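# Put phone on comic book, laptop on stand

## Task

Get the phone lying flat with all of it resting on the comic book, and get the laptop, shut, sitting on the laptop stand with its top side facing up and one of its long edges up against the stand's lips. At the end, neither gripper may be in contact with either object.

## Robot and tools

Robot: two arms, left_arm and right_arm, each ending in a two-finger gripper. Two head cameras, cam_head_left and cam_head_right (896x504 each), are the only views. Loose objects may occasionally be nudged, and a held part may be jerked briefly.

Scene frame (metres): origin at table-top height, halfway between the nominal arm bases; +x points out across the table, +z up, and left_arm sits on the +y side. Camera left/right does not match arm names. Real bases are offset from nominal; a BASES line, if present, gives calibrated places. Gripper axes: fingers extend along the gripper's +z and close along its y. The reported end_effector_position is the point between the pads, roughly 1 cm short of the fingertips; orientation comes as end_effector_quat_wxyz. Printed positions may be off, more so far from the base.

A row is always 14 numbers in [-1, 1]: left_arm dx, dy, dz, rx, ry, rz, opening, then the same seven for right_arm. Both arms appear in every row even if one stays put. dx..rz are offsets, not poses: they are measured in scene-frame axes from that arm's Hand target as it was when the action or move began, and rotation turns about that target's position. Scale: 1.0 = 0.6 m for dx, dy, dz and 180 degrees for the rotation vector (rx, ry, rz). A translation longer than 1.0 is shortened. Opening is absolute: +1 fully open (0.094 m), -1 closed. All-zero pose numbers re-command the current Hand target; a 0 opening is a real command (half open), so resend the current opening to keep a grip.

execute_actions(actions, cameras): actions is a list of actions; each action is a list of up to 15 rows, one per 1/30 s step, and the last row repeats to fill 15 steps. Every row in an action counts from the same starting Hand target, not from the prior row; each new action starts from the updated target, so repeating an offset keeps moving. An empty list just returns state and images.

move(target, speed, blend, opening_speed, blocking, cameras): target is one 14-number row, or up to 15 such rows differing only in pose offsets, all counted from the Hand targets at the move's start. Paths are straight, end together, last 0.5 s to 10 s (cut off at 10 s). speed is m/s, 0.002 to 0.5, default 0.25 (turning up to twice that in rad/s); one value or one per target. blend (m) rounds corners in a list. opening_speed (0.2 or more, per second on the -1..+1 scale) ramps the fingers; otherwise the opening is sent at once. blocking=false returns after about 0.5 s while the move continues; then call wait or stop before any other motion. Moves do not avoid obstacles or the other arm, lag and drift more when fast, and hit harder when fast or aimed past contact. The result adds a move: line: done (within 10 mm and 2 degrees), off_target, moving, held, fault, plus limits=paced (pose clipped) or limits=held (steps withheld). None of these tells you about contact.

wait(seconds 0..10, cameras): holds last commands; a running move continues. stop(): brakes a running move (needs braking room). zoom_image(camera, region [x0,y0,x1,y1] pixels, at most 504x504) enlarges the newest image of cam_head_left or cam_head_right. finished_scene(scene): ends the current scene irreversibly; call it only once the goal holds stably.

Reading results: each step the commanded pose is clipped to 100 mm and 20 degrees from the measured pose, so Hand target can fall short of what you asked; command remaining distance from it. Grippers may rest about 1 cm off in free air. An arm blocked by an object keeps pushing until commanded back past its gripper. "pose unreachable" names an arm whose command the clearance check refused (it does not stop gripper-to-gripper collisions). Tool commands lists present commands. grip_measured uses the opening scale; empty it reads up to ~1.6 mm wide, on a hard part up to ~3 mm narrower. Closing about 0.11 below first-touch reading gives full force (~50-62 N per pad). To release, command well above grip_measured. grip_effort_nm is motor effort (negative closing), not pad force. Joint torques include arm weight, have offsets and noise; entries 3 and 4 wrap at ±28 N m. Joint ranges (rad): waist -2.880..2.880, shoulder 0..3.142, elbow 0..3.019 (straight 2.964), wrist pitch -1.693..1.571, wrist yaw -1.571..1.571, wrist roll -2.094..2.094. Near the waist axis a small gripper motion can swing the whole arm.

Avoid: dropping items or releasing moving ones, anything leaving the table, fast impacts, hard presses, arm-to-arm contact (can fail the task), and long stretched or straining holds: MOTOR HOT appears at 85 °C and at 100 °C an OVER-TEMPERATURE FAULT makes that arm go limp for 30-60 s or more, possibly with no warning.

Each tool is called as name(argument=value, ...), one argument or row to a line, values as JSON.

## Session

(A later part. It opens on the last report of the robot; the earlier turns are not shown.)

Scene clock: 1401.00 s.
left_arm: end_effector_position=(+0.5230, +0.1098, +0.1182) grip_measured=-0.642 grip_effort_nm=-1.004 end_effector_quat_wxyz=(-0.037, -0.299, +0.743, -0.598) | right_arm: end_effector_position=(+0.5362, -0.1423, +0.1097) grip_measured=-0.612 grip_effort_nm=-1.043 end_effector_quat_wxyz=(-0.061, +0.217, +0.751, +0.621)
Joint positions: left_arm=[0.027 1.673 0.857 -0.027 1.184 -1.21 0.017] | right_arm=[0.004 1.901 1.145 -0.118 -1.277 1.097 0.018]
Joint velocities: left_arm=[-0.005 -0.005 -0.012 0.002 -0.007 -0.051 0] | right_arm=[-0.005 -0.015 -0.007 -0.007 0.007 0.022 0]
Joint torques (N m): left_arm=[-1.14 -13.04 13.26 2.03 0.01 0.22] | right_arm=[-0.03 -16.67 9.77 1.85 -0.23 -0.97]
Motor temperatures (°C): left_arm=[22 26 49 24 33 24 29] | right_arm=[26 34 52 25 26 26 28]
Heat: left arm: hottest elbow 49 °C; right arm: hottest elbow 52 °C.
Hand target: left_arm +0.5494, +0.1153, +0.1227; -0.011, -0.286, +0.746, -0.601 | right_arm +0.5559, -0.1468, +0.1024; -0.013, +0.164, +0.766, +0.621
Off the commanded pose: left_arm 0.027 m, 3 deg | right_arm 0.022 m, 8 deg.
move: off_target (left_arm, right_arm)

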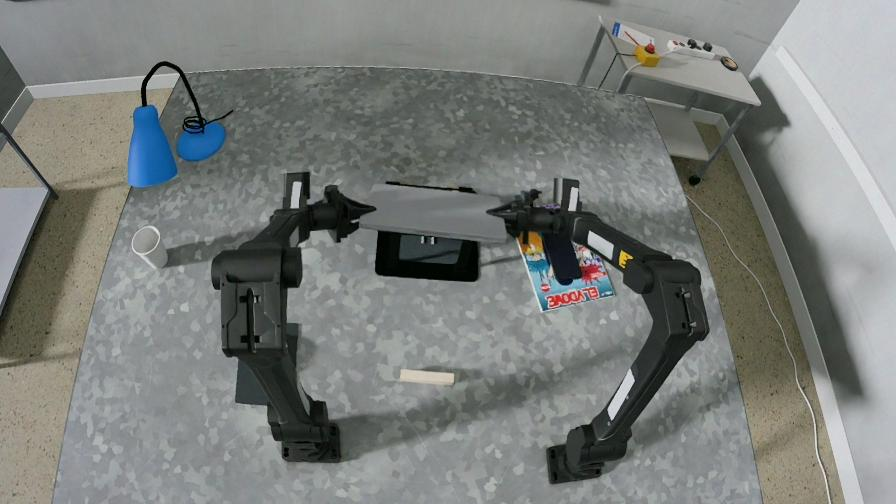

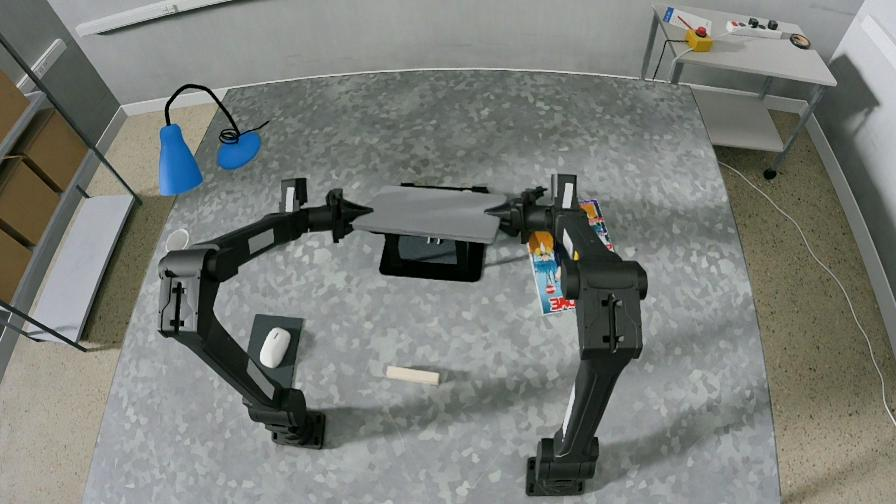

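move(
  target=[0.03,0.00,-0.03,0,0,0,-0.8,0.035,0.00,-0.025,0,0,0,-0.8],
  speed=0.05,
)

zoom_image(
  camera="cam_head_left",
  region=[320, 150, 540, 300],
)

zoom_image(
  camera="cam_head_right",
  region=[320, 150, 540, 300],
)

Scene clock: 1406.23 s.
left_arm: end_effector_position=(+0.5464, +0.1111, +0.1047) grip_measured=-0.643 grip_effort_nm=-1.009 end_effector_quat_wxyz=(-0.035, -0.299, +0.741, -0.600) | right_arm: end_effector_position=(+0.5609, -0.1423, +0.0973) grip_measured=-0.612 grip_effort_nm=-1.038 end_effector_quat_wxyz=(-0.055, +0.214, +0.751, +0.622)
Joint positions: left_arm=[0.027 1.75 0.911 0.015 1.184 -1.226 0.017] | right_arm=[0.004 1.969 1.212 -0.094 -1.274 1.108 0.018]
Joint velocities: left_arm=[-0.005 -0.005 -0.002 0.007 0.051 0.037 0] | right_arm=[-0.005 -0.005 0.002 -0.002 0.066 -0.037 0]
Joint torques (N m): left_arm=[-1.14 -13.39 12.25 1.95 -0.15 0.27] | right_arm=[-0.03 -17.9 9.35 1.55 -0.36 -1]
Motor temperatures (°C): left_arm=[22 26 48 24 33 24 29] | right_arm=[26 35 51 25 26 26 28]
Heat: left arm: hottest elbow 48 °C; right arm: hottest elbow 51 °C.
Hand target: left_arm +0.5675, +0.1151, +0.1048; -0.011, -0.286, +0.746, -0.601 | right_arm +0.5765, -0.1472, +0.0872; -0.013, +0.164, +0.766, +0.621
Off the commanded pose: left_arm 0.021 m, 3 deg | right_arm 0.019 m, 8 deg.
move: off_target (left_arm, right_arm)

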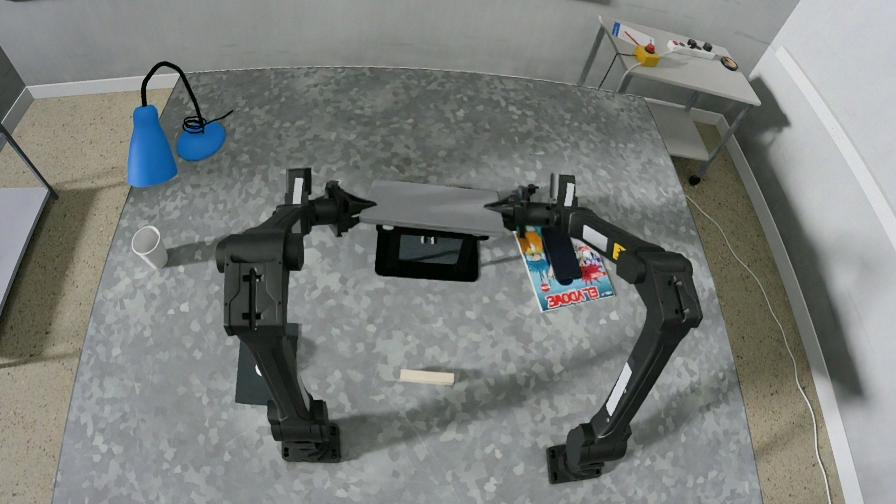

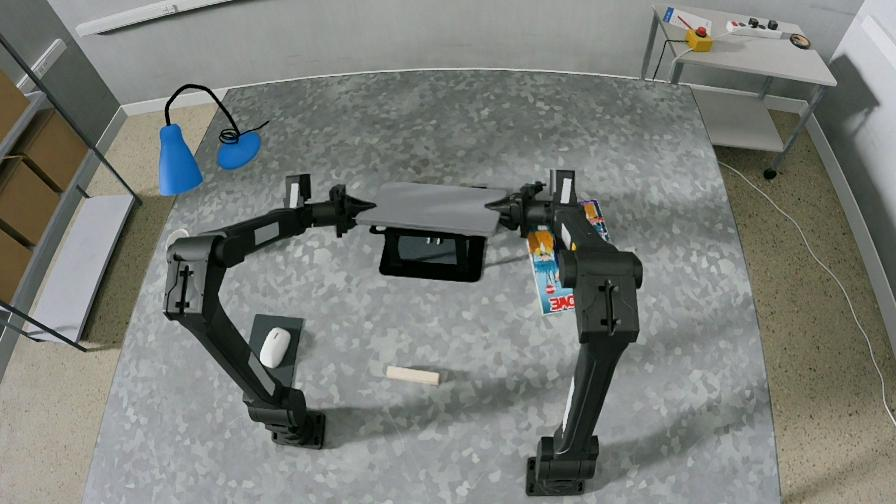

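Scaled by 2.291.

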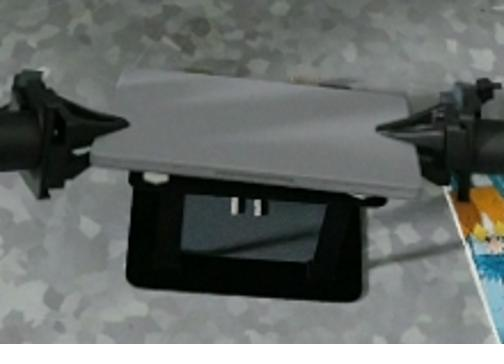

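Scaled by 2.291.

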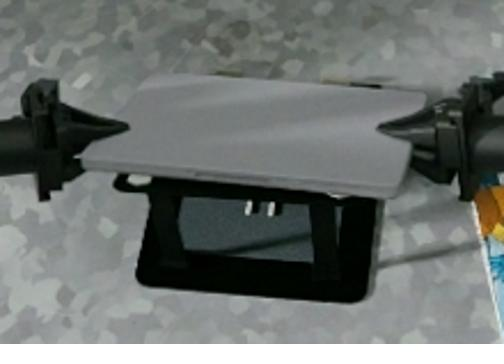

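zoom_image(
  camera="cam_head_left",
  region=[365, 165, 485, 225],
)

zoom_image(
  camera="cam_head_right",
  region=[385, 165, 505, 225],
)

Scaled by 4.200.

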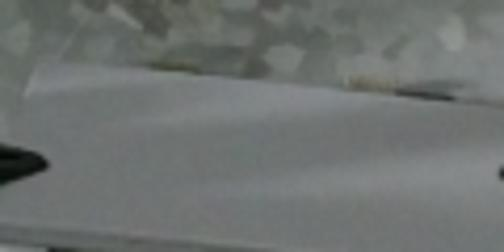

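Scaled by 4.200.

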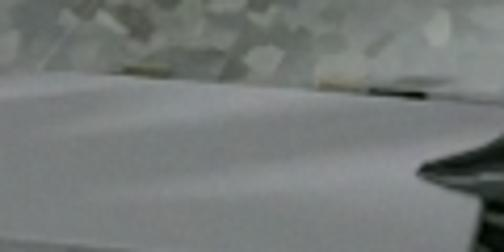

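move(
  target=[0.02,0.00,-0.013,0,0,0,-0.8,0.02,0.00,-0.013,0,0,0,-0.8],
  speed=0.04,
)

zoom_image(
  camera="cam_head_left",
  region=[340, 155, 520, 290],
)

zoom_image(
  camera="cam_head_right",
  region=[340, 155, 520, 290],
)

Scene clock: 1415.60 s.
left_arm: end_effector_position=(+0.5593, +0.1117, +0.0978) grip_measured=-0.643 grip_effort_nm=-1.009 end_effector_quat_wxyz=(-0.034, -0.299, +0.741, -0.600) | right_arm: end_effector_position=(+0.5742, -0.1422, +0.0900) grip_measured=-0.612 grip_effort_nm=-1.038 end_effector_quat_wxyz=(-0.053, +0.214, +0.751, +0.623)
Joint positions: left_arm=[0.026 1.79 0.944 0.026 1.183 -1.23 0.017] | right_arm=[0.004 2.007 1.25 -0.083 -1.273 1.115 0.018]
Joint velocities: left_arm=[-0.005 -0.005 -0.002 0.007 0.037 -0.007 0.001] | right_arm=[-0.015 -0.005 0.007 -0.002 0.022 -0.037 0]
Joint torques (N m): left_arm=[-0.38 -13.51 12.1 1.81 -0.14 0.3] | right_arm=[-0.15 -18.32 9.26 1.37 -0.39 -1.02]
Motor temperatures (°C): left_arm=[22 26 47 24 32 24 29] | right_arm=[26 35 50 25 26 26 28]
Heat: left arm: hottest elbow 47 °C; right arm: hottest elbow 50 °C.
Hand target: left_arm +0.5795, +0.1149, +0.0973; -0.011, -0.286, +0.746, -0.601 | right_arm +0.5883, -0.1474, +0.0789; -0.013, +0.164, +0.766, +0.621
Off the commanded pose: left_arm 0.021 m, 3 deg | right_arm 0.019 m, 8 deg.
move: off_target (left_arm, right_arm)

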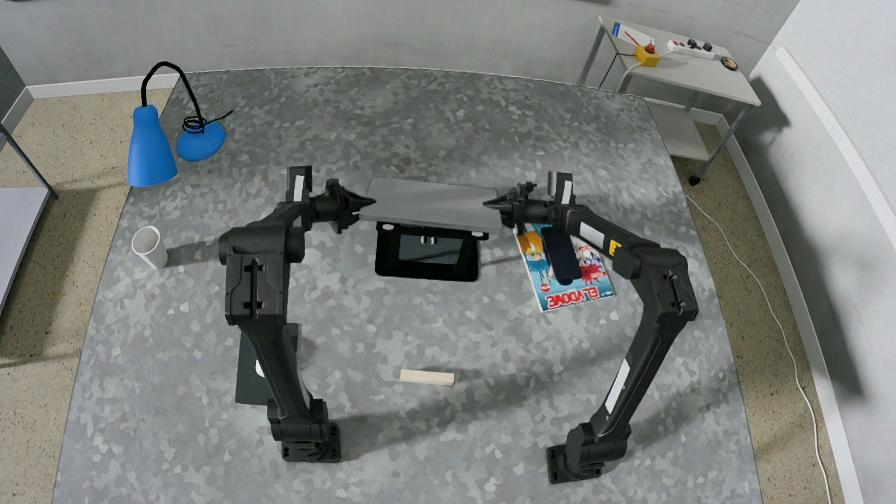

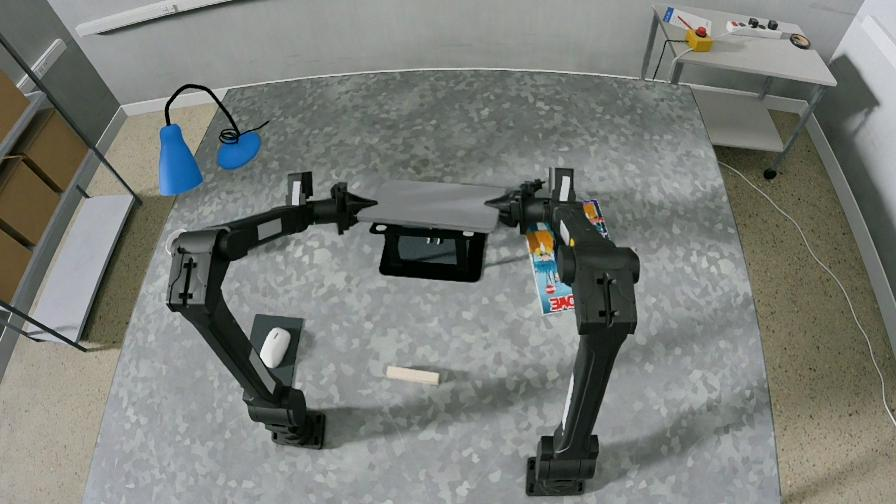

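Scaled by 2.800.

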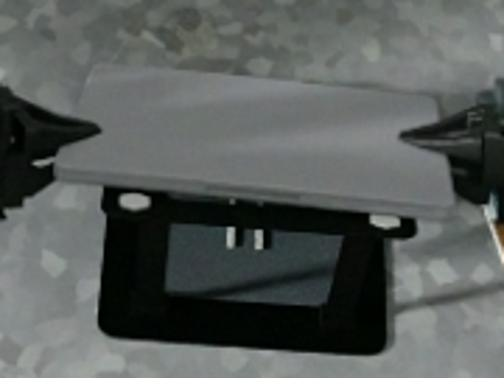

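Scaled by 2.800.

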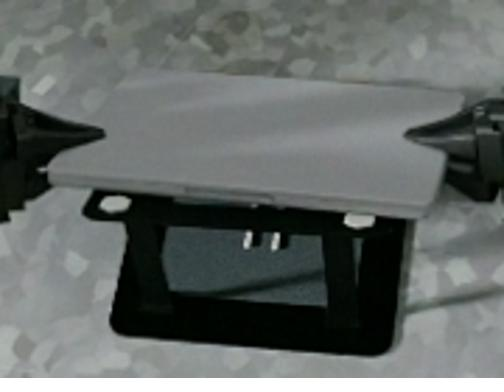

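execute_actions(
  actions=[],
)

zoom_image(
  camera="cam_head_left",
  region=[320, 140, 540, 300],
)

zoom_image(
  camera="cam_head_right",
  region=[320, 140, 540, 300],
)

Scene clock: 1428.17 s.
left_arm: end_effector_position=(+0.5593, +0.1118, +0.0978) grip_measured=-0.643 grip_effort_nm=-1.009 end_effector_quat_wxyz=(-0.034, -0.299, +0.741, -0.600) | right_arm: end_effector_position=(+0.5742, -0.1422, +0.0900) grip_measured=-0.612 grip_effort_nm=-1.038 end_effector_quat_wxyz=(-0.053, +0.214, +0.751, +0.623)
Joint positions: left_arm=[0.026 1.79 0.944 0.026 1.182 -1.23 0.017] | right_arm=[0.004 2.007 1.25 -0.083 -1.273 1.115 0.018]
Joint velocities: left_arm=[-0.005 -0.005 -0.002 0.027 -0.051 -0.081 0] | right_arm=[0.015 -0.015 0.012 -0.012 0.007 0.051 0]
Joint torques (N m): left_arm=[-1.08 -13.98 11.99 1.7 -0.12 0.34] | right_arm=[-0.15 -18.49 9.26 1.36 -0.38 -1.03]
Motor temperatures (°C): left_arm=[22 26 46 24 32 24 29] | right_arm=[26 36 48 25 26 27 28]
Heat: left arm: hottest elbow 46 °C; right arm: hottest elbow 48 °C.
Hand target: left_arm +0.5795, +0.1149, +0.0973; -0.011, -0.286, +0.746, -0.601 | right_arm +0.5883, -0.1474, +0.0789; -0.013, +0.164, +0.766, +0.621
Tool commands: left_gripper/opening=-0.8 right_gripper/opening=-0.8
Off the commanded pose: left_arm 0.020 m, 3 deg | right_arm 0.019 m, 8 deg.

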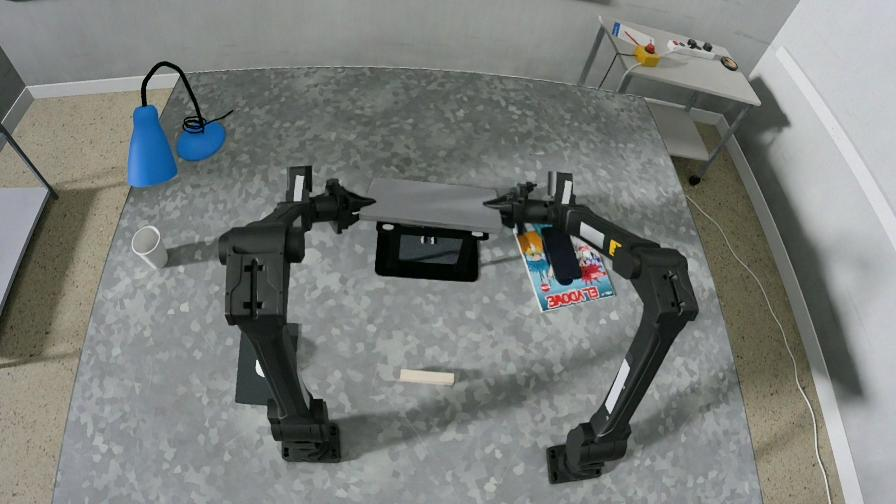

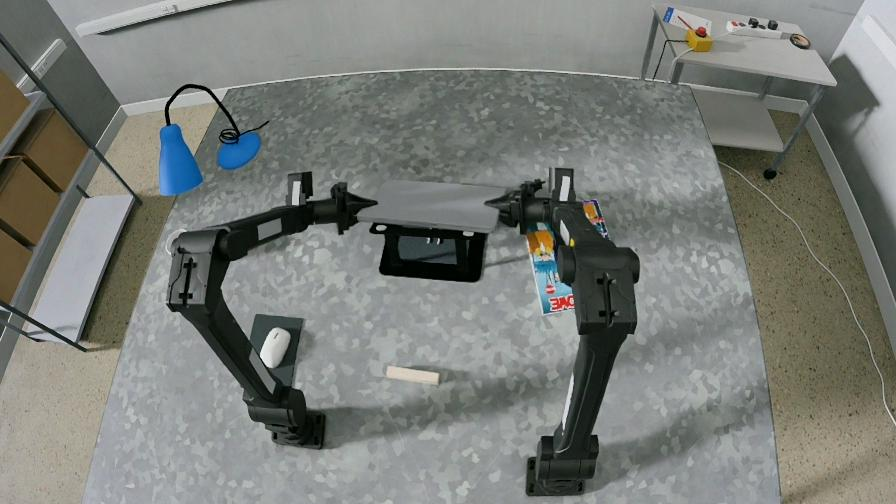

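Scaled by 2.291.

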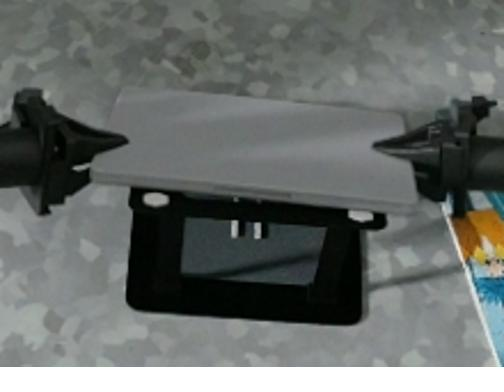

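Scaled by 2.291.

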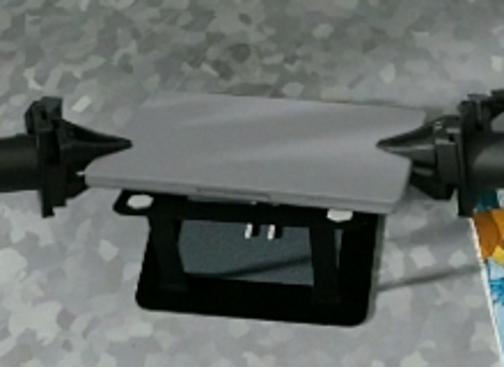

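move(
  target=[-0.03,0,0.1,0,0,0,-0.8,-0.03,0,0.12,0,0,0,-0.8],
  speed=0.06,
)

zoom_image(
  camera="cam_head_left",
  region=[320, 140, 540, 300],
)

zoom_image(
  camera="cam_head_right",
  region=[320, 140, 540, 300],
)

Scene clock: 1435.87 s.
left_arm: end_effector_position=(+0.5491, +0.1116, +0.1080) grip_measured=-0.643 grip_effort_nm=-1.009 end_effector_quat_wxyz=(-0.047, -0.312, +0.746, -0.586) | right_arm: end_effector_position=(+0.5630, -0.1426, +0.0998) grip_measured=-0.612 grip_effort_nm=-1.038 end_effector_quat_wxyz=(-0.079, +0.235, +0.752, +0.611)
Joint positions: left_arm=[0.025 1.742 0.944 -0.097 1.165 -1.193 0.017] | right_arm=[0.004 1.97 1.25 -0.22 -1.266 1.084 0.018]
Joint velocities: left_arm=[-0.015 -0.005 0.002 0.002 0.051 -0.022 -0.001] | right_arm=[-0.015 -0.024 -0.002 -0.012 0.022 -0.022 0]
Joint torques (N m): left_arm=[-0.38 -21.83 11.07 1.07 0.68 0] | right_arm=[0.09 -27.58 8.2 1.03 -0.61 -0.84]
Motor temperatures (°C): left_arm=[22 27 45 24 31 24 29] | right_arm=[26 37 47 25 26 27 28]
Heat: left arm: hottest elbow 45 °C; right arm: hottest elbow 47 °C.
Hand target: left_arm +0.5614, +0.1152, +0.1570; -0.011, -0.286, +0.746, -0.601 | right_arm +0.5719, -0.1466, +0.1513; -0.013, +0.164, +0.766, +0.621
Off the commanded pose: left_arm 0.051 m, 5 deg | right_arm 0.052 m, 11 deg.
move: off_target (left_arm, right_arm)

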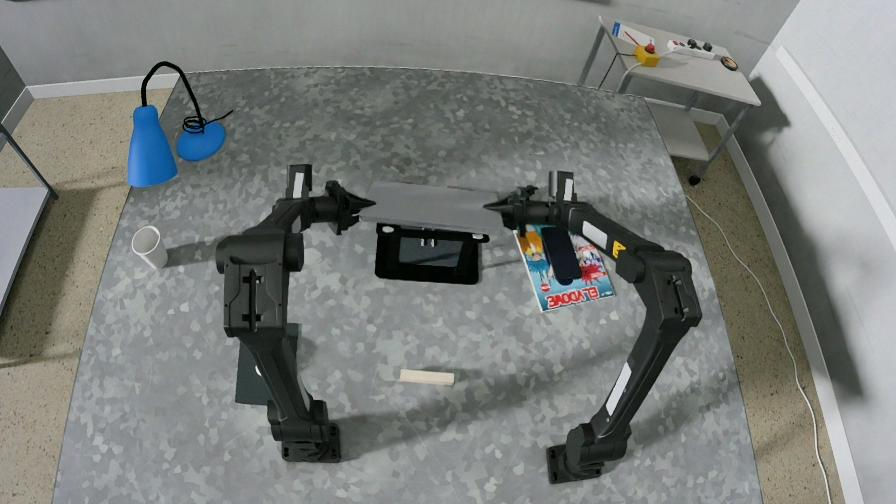

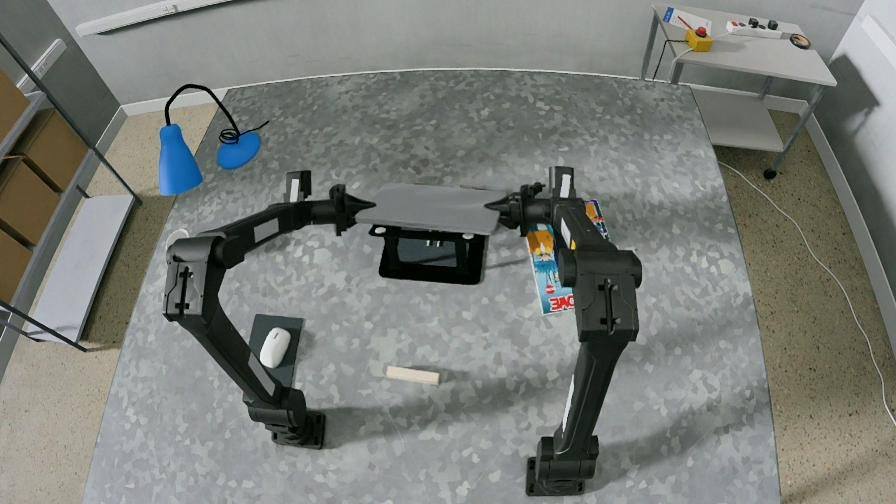

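Scaled by 2.291.

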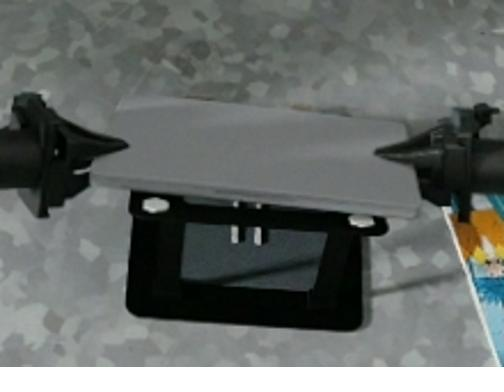

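Scaled by 2.291.

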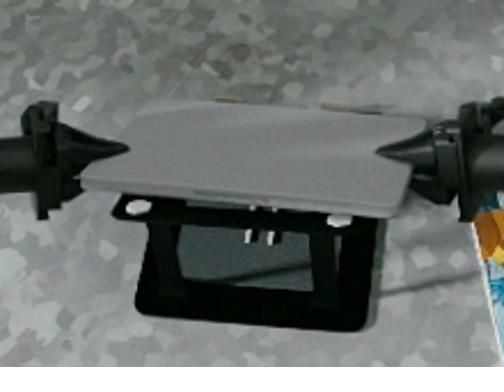

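zoom_image(
  camera="cam_head_left",
  region=[350, 170, 520, 260],
)

zoom_image(
  camera="cam_head_right",
  region=[350, 170, 520, 260],
)

Scaled by 2.965.

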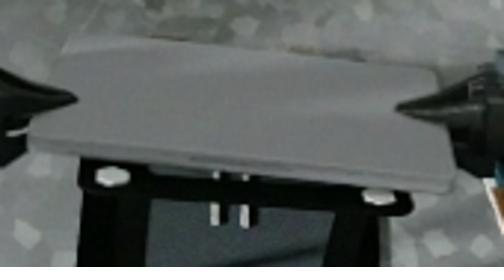

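Scaled by 2.965.

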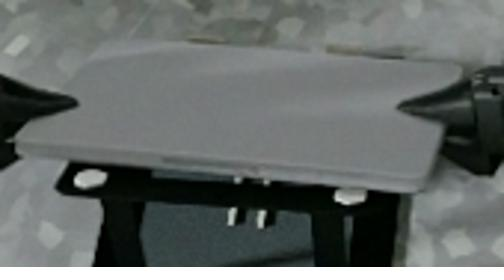

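move(
  target=[
    [-0.01,0,0.035,0,0,0,-0.8,-0.01,0,0.035,0,0,0,-0.8],
    [-0.1,0,0.06,0,0,0,-0.8,-0.1,0,0.06,0,0,0,-0.8],
  ],
  speed=0.06,
)

zoom_image(
  camera="cam_head_left",
  region=[350, 170, 520, 260],
)

zoom_image(
  camera="cam_head_right",
  region=[350, 170, 520, 260],
)

Scene clock: 1458.97 s.
left_arm: end_effector_position=(+0.4950, +0.1090, +0.1515) grip_measured=-0.643 grip_effort_nm=-1.013 end_effector_quat_wxyz=(-0.050, -0.316, +0.746, -0.585) | right_arm: end_effector_position=(+0.5112, -0.1435, +0.1448) grip_measured=-0.612 grip_effort_nm=-1.043 end_effector_quat_wxyz=(-0.077, +0.235, +0.753, +0.610)
Joint positions: left_arm=[0.025 1.535 0.828 -0.197 1.163 -1.195 0.017] | right_arm=[0.004 1.786 1.109 -0.263 -1.263 1.082 0.018]
Joint velocities: left_arm=[-0.005 -0.005 0.007 0.012 -0.051 0.022 0.001] | right_arm=[0.005 -0.015 0.002 -0.012 -0.022 0.037 0]
Joint torques (N m): left_arm=[-0.73 -18.78 10.84 1.28 0.88 0.19] | right_arm=[0.38 -24.23 7.51 1.29 -0.68 -0.84]
Motor temperatures (°C): left_arm=[22 29 42 24 32 24 29] | right_arm=[26 39 47 25 26 27 29]
Heat: left arm: hottest elbow 42 °C; right arm: hottest elbow 47 °C.
Hand target: left_arm +0.5013, +0.1159, +0.1924; -0.011, -0.286, +0.746, -0.601 | right_arm +0.5128, -0.1458, +0.1887; -0.013, +0.164, +0.766, +0.621
Off the commanded pose: left_arm 0.042 m, 6 deg | right_arm 0.043 m, 11 deg.
move: off_target (left_arm, right_arm)

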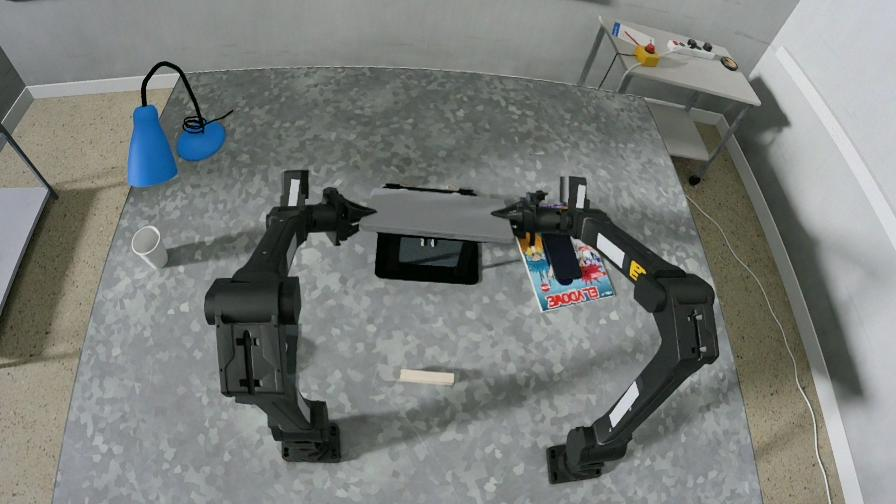

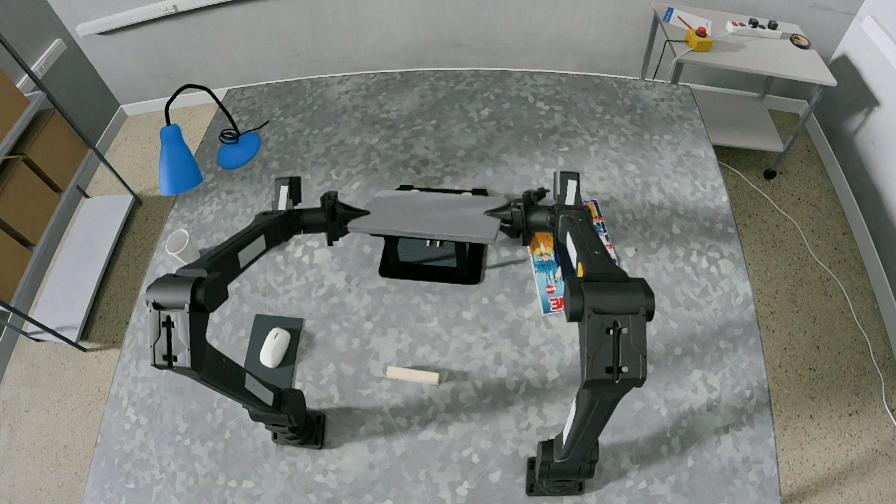

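Scaled by 2.965.

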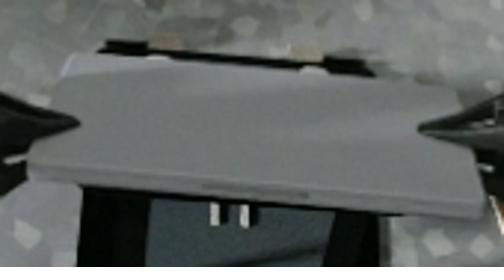

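Scaled by 2.965.

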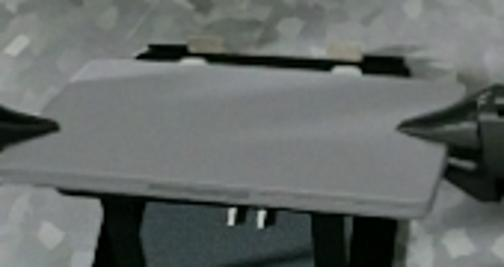

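move(
  target=[
    [0,0,0,0,0.02,0,-0.8,0,0,0,0,0.03,0,-0.8],
    [0.04,0,-0.027,0,0.02,0,-0.8,0.04,0,-0.027,0,0.03,0,-0.8],
  ],
  speed=0.05,
)

zoom_image(
  camera="cam_head_left",
  region=[350, 170, 520, 260],
)

zoom_image(
  camera="cam_head_right",
  region=[350, 170, 520, 260],
)

Scene clock: 1467.93 s.
left_arm: end_effector_position=(+0.4910, +0.1094, +0.1449) grip_measured=-0.643 grip_effort_nm=-1.009 end_effector_quat_wxyz=(-0.070, -0.325, +0.746, -0.578) | right_arm: end_effector_position=(+0.5054, -0.1436, +0.1387) grip_measured=-0.611 grip_effort_nm=-1.038 end_effector_quat_wxyz=(-0.104, +0.251, +0.752, +0.600)
Joint positions: left_arm=[0.027 1.548 0.838 -0.262 1.169 -1.169 0.017] | right_arm=[0.003 1.795 1.123 -0.365 -1.266 1.049 0.018]
Joint velocities: left_arm=[-0.005 -0.005 -0.017 -0.007 0.037 -0.007 0] | right_arm=[-0.015 -0.015 -0.007 0.002 0.037 0.007 0]
Joint torques (N m): left_arm=[-1.03 -13.1 16.28 1.46 0.65 -0.02] | right_arm=[-0.03 -19.08 13.07 0.76 -0.66 -0.67]
Motor temperatures (°C): left_arm=[22 28 42 24 32 24 29] | right_arm=[26 41 46 25 26 27 29]
Heat: left arm: hottest elbow 42 °C; right arm: hottest elbow 46 °C.
Hand target: left_arm +0.5254, +0.1156, +0.1763; -0.035, -0.305, +0.746, -0.591 | right_arm +0.5368, -0.1461, +0.1721; -0.049, +0.193, +0.764, +0.613
Off the commanded pose: left_arm 0.047 m, 5 deg | right_arm 0.046 m, 9 deg.
move: off_target (left_arm, right_arm)

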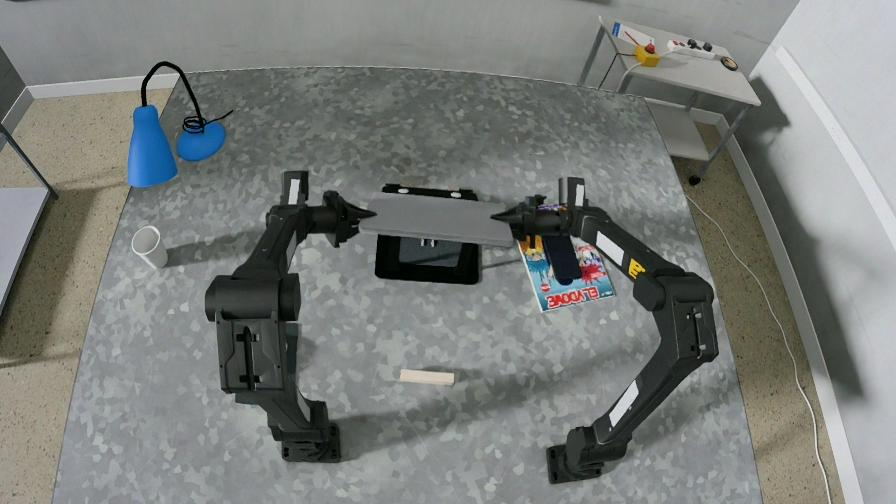

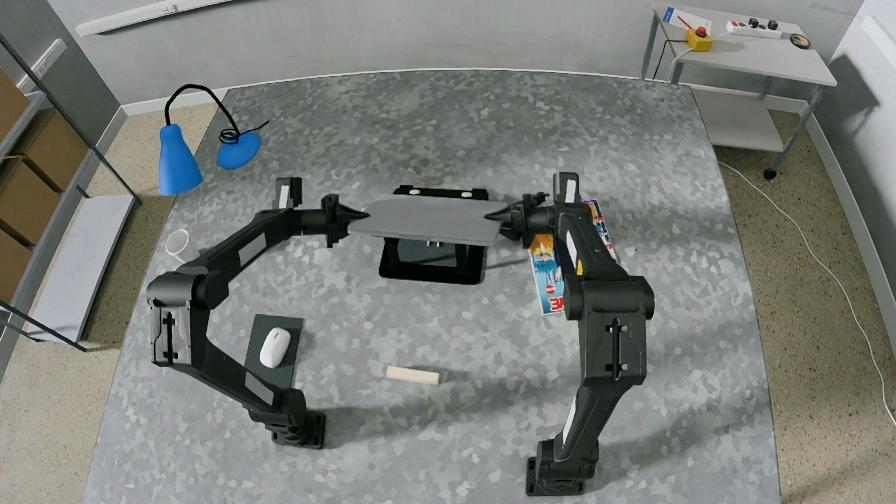

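Scaled by 2.965.

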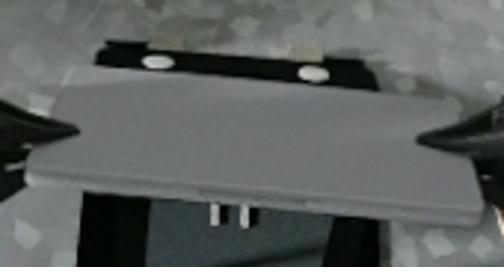

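Scaled by 2.965.

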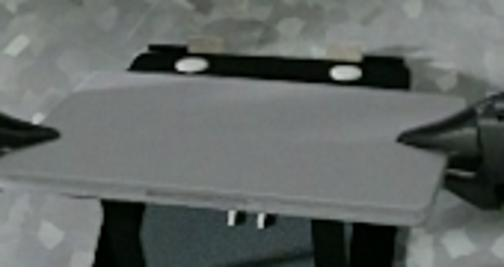

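move(
  target=[0.05,0,-0.05,0,0,0,-0.8,0.05,0,-0.05,0,0,0,-0.8],
  speed=0.05,
)

zoom_image(
  camera="cam_head_left",
  region=[350, 170, 520, 260],
)

zoom_image(
  camera="cam_head_right",
  region=[350, 170, 520, 260],
)

Scene clock: 1474.47 s.
left_arm: end_effector_position=(+0.5231, +0.1109, +0.1225) grip_measured=-0.643 grip_effort_nm=-1.009 end_effector_quat_wxyz=(-0.062, -0.317, +0.746, -0.582) | right_arm: end_effector_position=(+0.5373, -0.1432, +0.1164) grip_measured=-0.610 grip_effort_nm=-1.038 end_effector_quat_wxyz=(-0.100, +0.244, +0.754, +0.601)
Joint positions: left_arm=[0.027 1.664 0.9 -0.185 1.173 -1.168 0.017] | right_arm=[0.003 1.9 1.213 -0.354 -1.268 1.029 0.018]
Joint velocities: left_arm=[-0.005 0.005 0.007 -0.007 -0.022 0.11 0] | right_arm=[-0.015 -0.005 0.002 -0.012 0.007 0.022 0.001]
Joint torques (N m): left_arm=[-0.97 -13.63 15.35 1.54 0.3 -0.17] | right_arm=[0.03 -20.37 11.95 1.22 -0.6 -0.56]
Motor temperatures (°C): left_arm=[22 28 42 24 32 24 30] | right_arm=[26 40 48 25 26 27 29]
Heat: left arm: hottest elbow 42 °C; right arm: hottest elbow 48 °C.
Hand target: left_arm +0.5554, +0.1153, +0.1464; -0.035, -0.305, +0.746, -0.591 | right_arm +0.5661, -0.1466, +0.1414; -0.049, +0.193, +0.764, +0.613
Off the commanded pose: left_arm 0.040 m, 4 deg | right_arm 0.039 m, 9 deg.
move: off_target (left_arm, right_arm)

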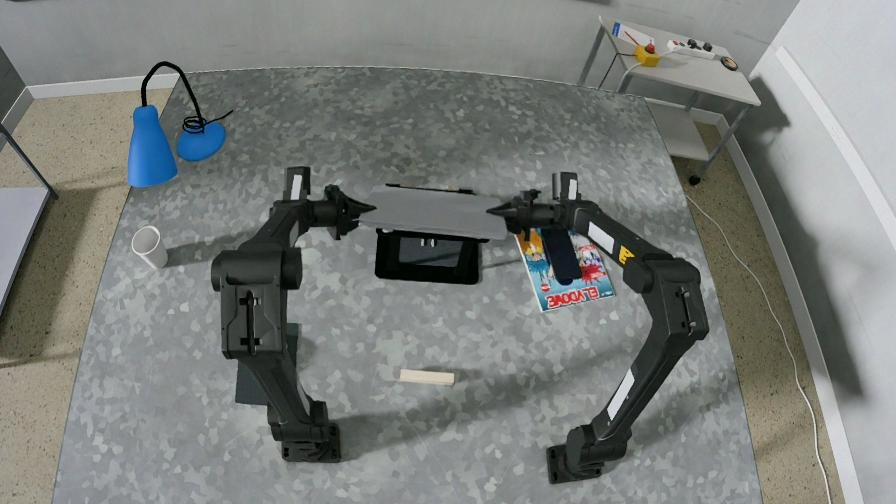

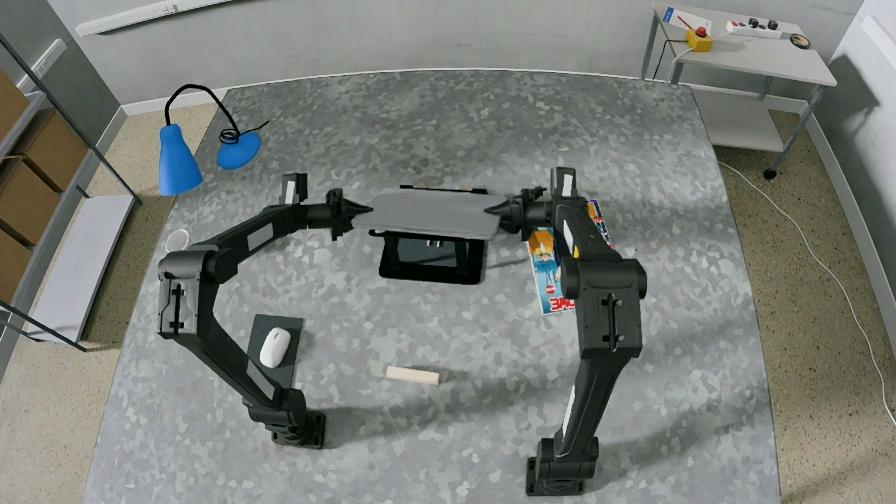

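Scaled by 2.965.

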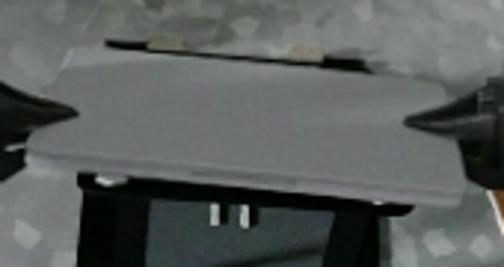

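Scaled by 2.965.

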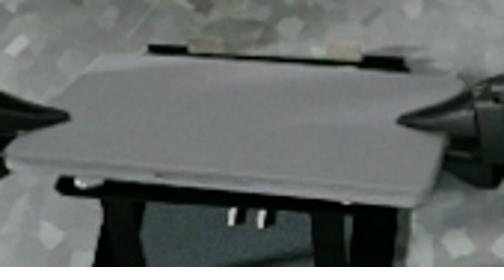

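zoom_image(
  camera="cam_head_left",
  region=[375, 170, 485, 210],
)

zoom_image(
  camera="cam_head_right",
  region=[385, 170, 495, 210],
)

Scaled by 4.582.

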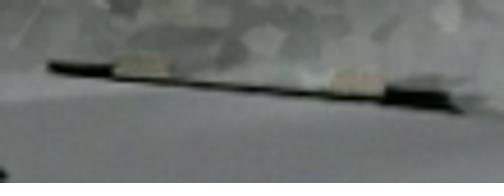

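Scaled by 4.582.

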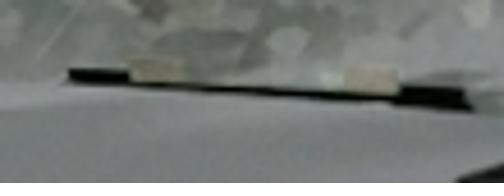

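move(
  target=[-0.015,0,-0.04,0,0.01,0,-0.8,-0.015,0,-0.04,0,0.015,0,-0.8],
  speed=0.05,
)

zoom_image(
  camera="cam_head_left",
  region=[350, 170, 520, 260],
)

zoom_image(
  camera="cam_head_right",
  region=[350, 170, 520, 260],
)

Scene clock: 1497.70 s.
left_arm: end_effector_position=(+0.5264, +0.1109, +0.1159) grip_measured=-0.643 grip_effort_nm=-1.009 end_effector_quat_wxyz=(-0.056, -0.310, +0.747, -0.585) | right_arm: end_effector_position=(+0.5380, -0.1430, +0.1078) grip_measured=-0.602 grip_effort_nm=-1.043 end_effector_quat_wxyz=(-0.098, +0.238, +0.756, +0.603)
Joint positions: left_arm=[0.027 1.685 0.9 -0.151 1.176 -1.162 0.017] | right_arm=[0.003 1.919 1.213 -0.341 -1.272 1.009 0.019]
Joint velocities: left_arm=[-0.024 -0.005 -0.002 -0.012 0.022 -0.051 0.001] | right_arm=[-0.005 -0.005 -0.002 0.002 -0.066 0.007 -0.001]
Joint torques (N m): left_arm=[-0.62 -14.04 12.55 1.16 0.13 -0.13] | right_arm=[0.03 -19.49 10.32 0.76 -0.51 -0.42]
Motor temperatures (°C): left_arm=[22 28 44 24 31 24 30] | right_arm=[26 38 49 25 26 26 29]
Heat: left arm: hottest elbow 44 °C; right arm: hottest elbow 49 °C.
Hand target: left_arm +0.5464, +0.1153, +0.1225; -0.047, -0.314, +0.745, -0.586 | right_arm +0.5567, -0.1468, +0.1175; -0.067, +0.208, +0.763, +0.609
Off the commanded pose: left_arm 0.021 m, 1 deg | right_arm 0.022 m, 5 deg.
move: off_target (left_arm, right_arm)

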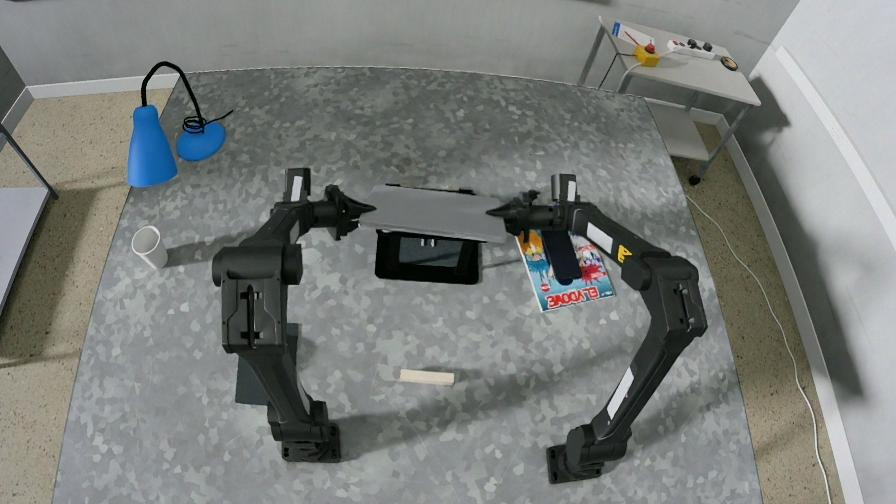

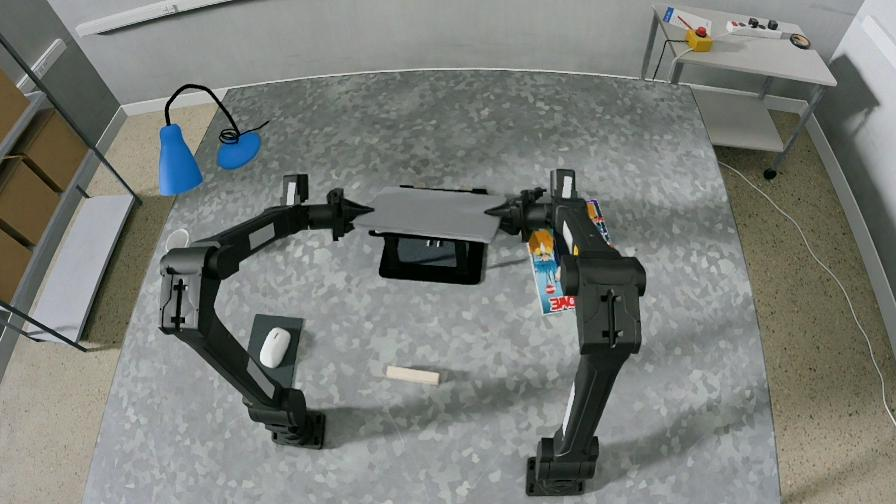

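Scaled by 2.965.

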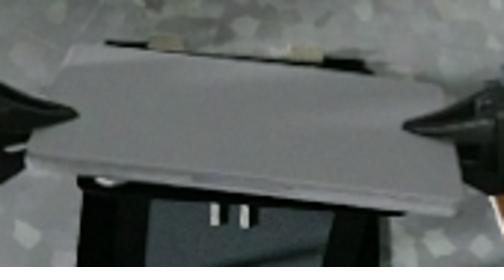

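Scaled by 2.965.

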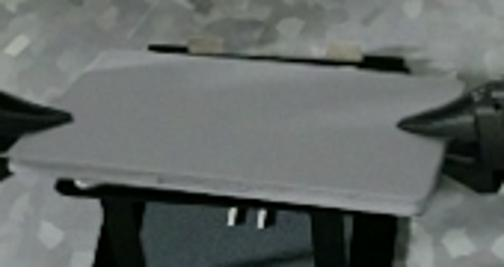

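move(
  target=[0.02,0,-0.02,0,0,0,-0.8,0.02,0,-0.02,0,0,0,-0.8],
  speed=0.03,
)

zoom_image(
  camera="cam_head_left",
  region=[350, 170, 520, 260],
)

zoom_image(
  camera="cam_head_right",
  region=[350, 170, 520, 260],
)

Scene clock: 1503.17 s.
left_arm: end_effector_position=(+0.5372, +0.1114, +0.1076) grip_measured=-0.643 grip_effort_nm=-1.004 end_effector_quat_wxyz=(-0.052, -0.306, +0.748, -0.587) | right_arm: end_effector_position=(+0.5489, -0.1428, +0.1007) grip_measured=-0.601 grip_effort_nm=-1.043 end_effector_quat_wxyz=(-0.095, +0.235, +0.756, +0.604)
Joint positions: left_arm=[0.027 1.725 0.922 -0.122 1.179 -1.16 0.017] | right_arm=[0.003 1.953 1.245 -0.336 -1.274 1.004 0.019]
Joint velocities: left_arm=[0.005 -0.005 0.002 -0.002 -0.139 -0.037 0.001] | right_arm=[-0.005 -0.015 -0.002 0.012 -0.066 0.007 0]
Joint torques (N m): left_arm=[-0.67 -13.39 12.83 1.18 -0.04 -0.23] | right_arm=[-0.03 -19.19 10.43 0.91 -0.47 -0.39]
Motor temperatures (°C): left_arm=[22 28 44 24 31 24 30] | right_arm=[26 38 48 25 26 26 29]
Heat: left arm: hottest elbow 44 °C; right arm: hottest elbow 48 °C.
Hand target: left_arm +0.5585, +0.1151, +0.1107; -0.046, -0.314, +0.745, -0.586 | right_arm +0.5683, -0.1470, +0.1052; -0.067, +0.208, +0.763, +0.609
Off the commanded pose: left_arm 0.022 m, 1 deg | right_arm 0.021 m, 5 deg.
move: off_target (left_arm, right_arm)

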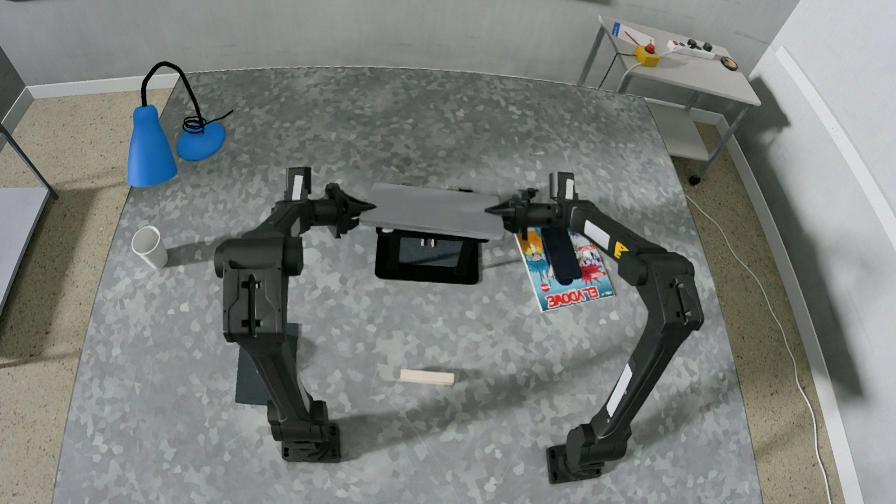

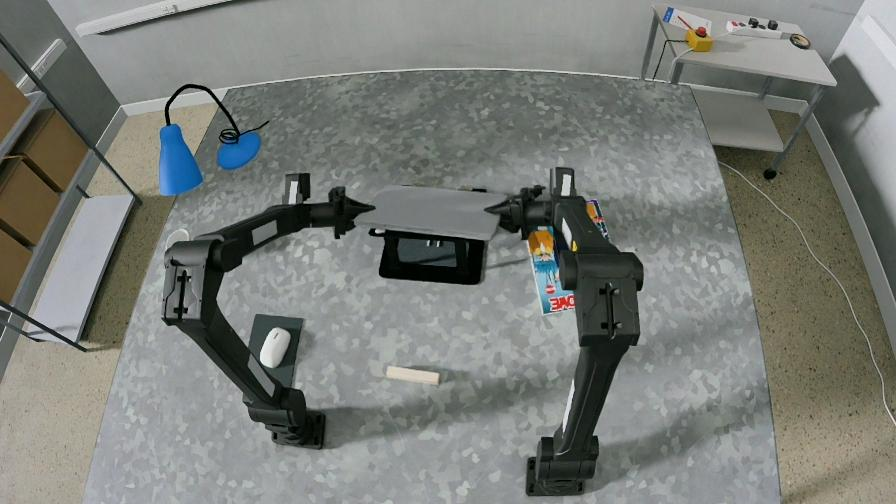

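Scaled by 2.965.

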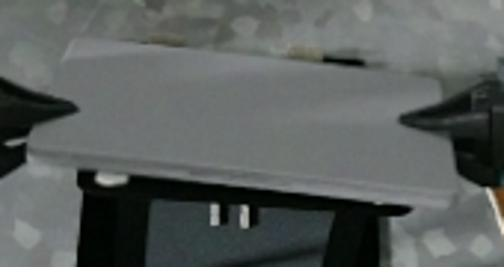

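Scaled by 2.965.

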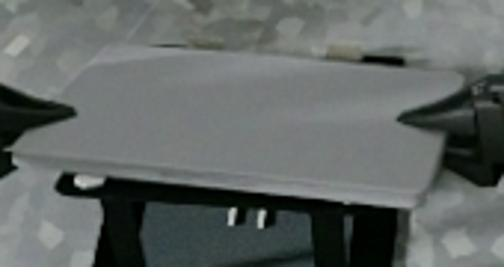

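zoom_image(
  camera="cam_head_left",
  region=[365, 170, 505, 220],
)

zoom_image(
  camera="cam_head_right",
  region=[375, 170, 515, 220],
)

Scaled by 3.600.

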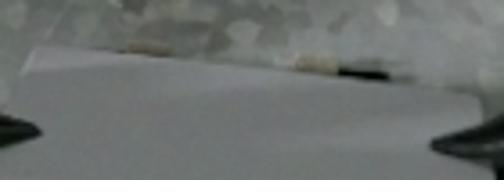

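Scaled by 3.600.

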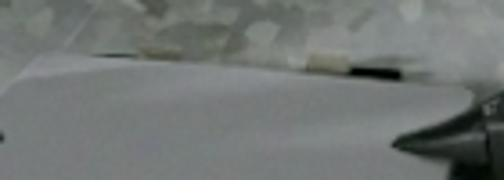

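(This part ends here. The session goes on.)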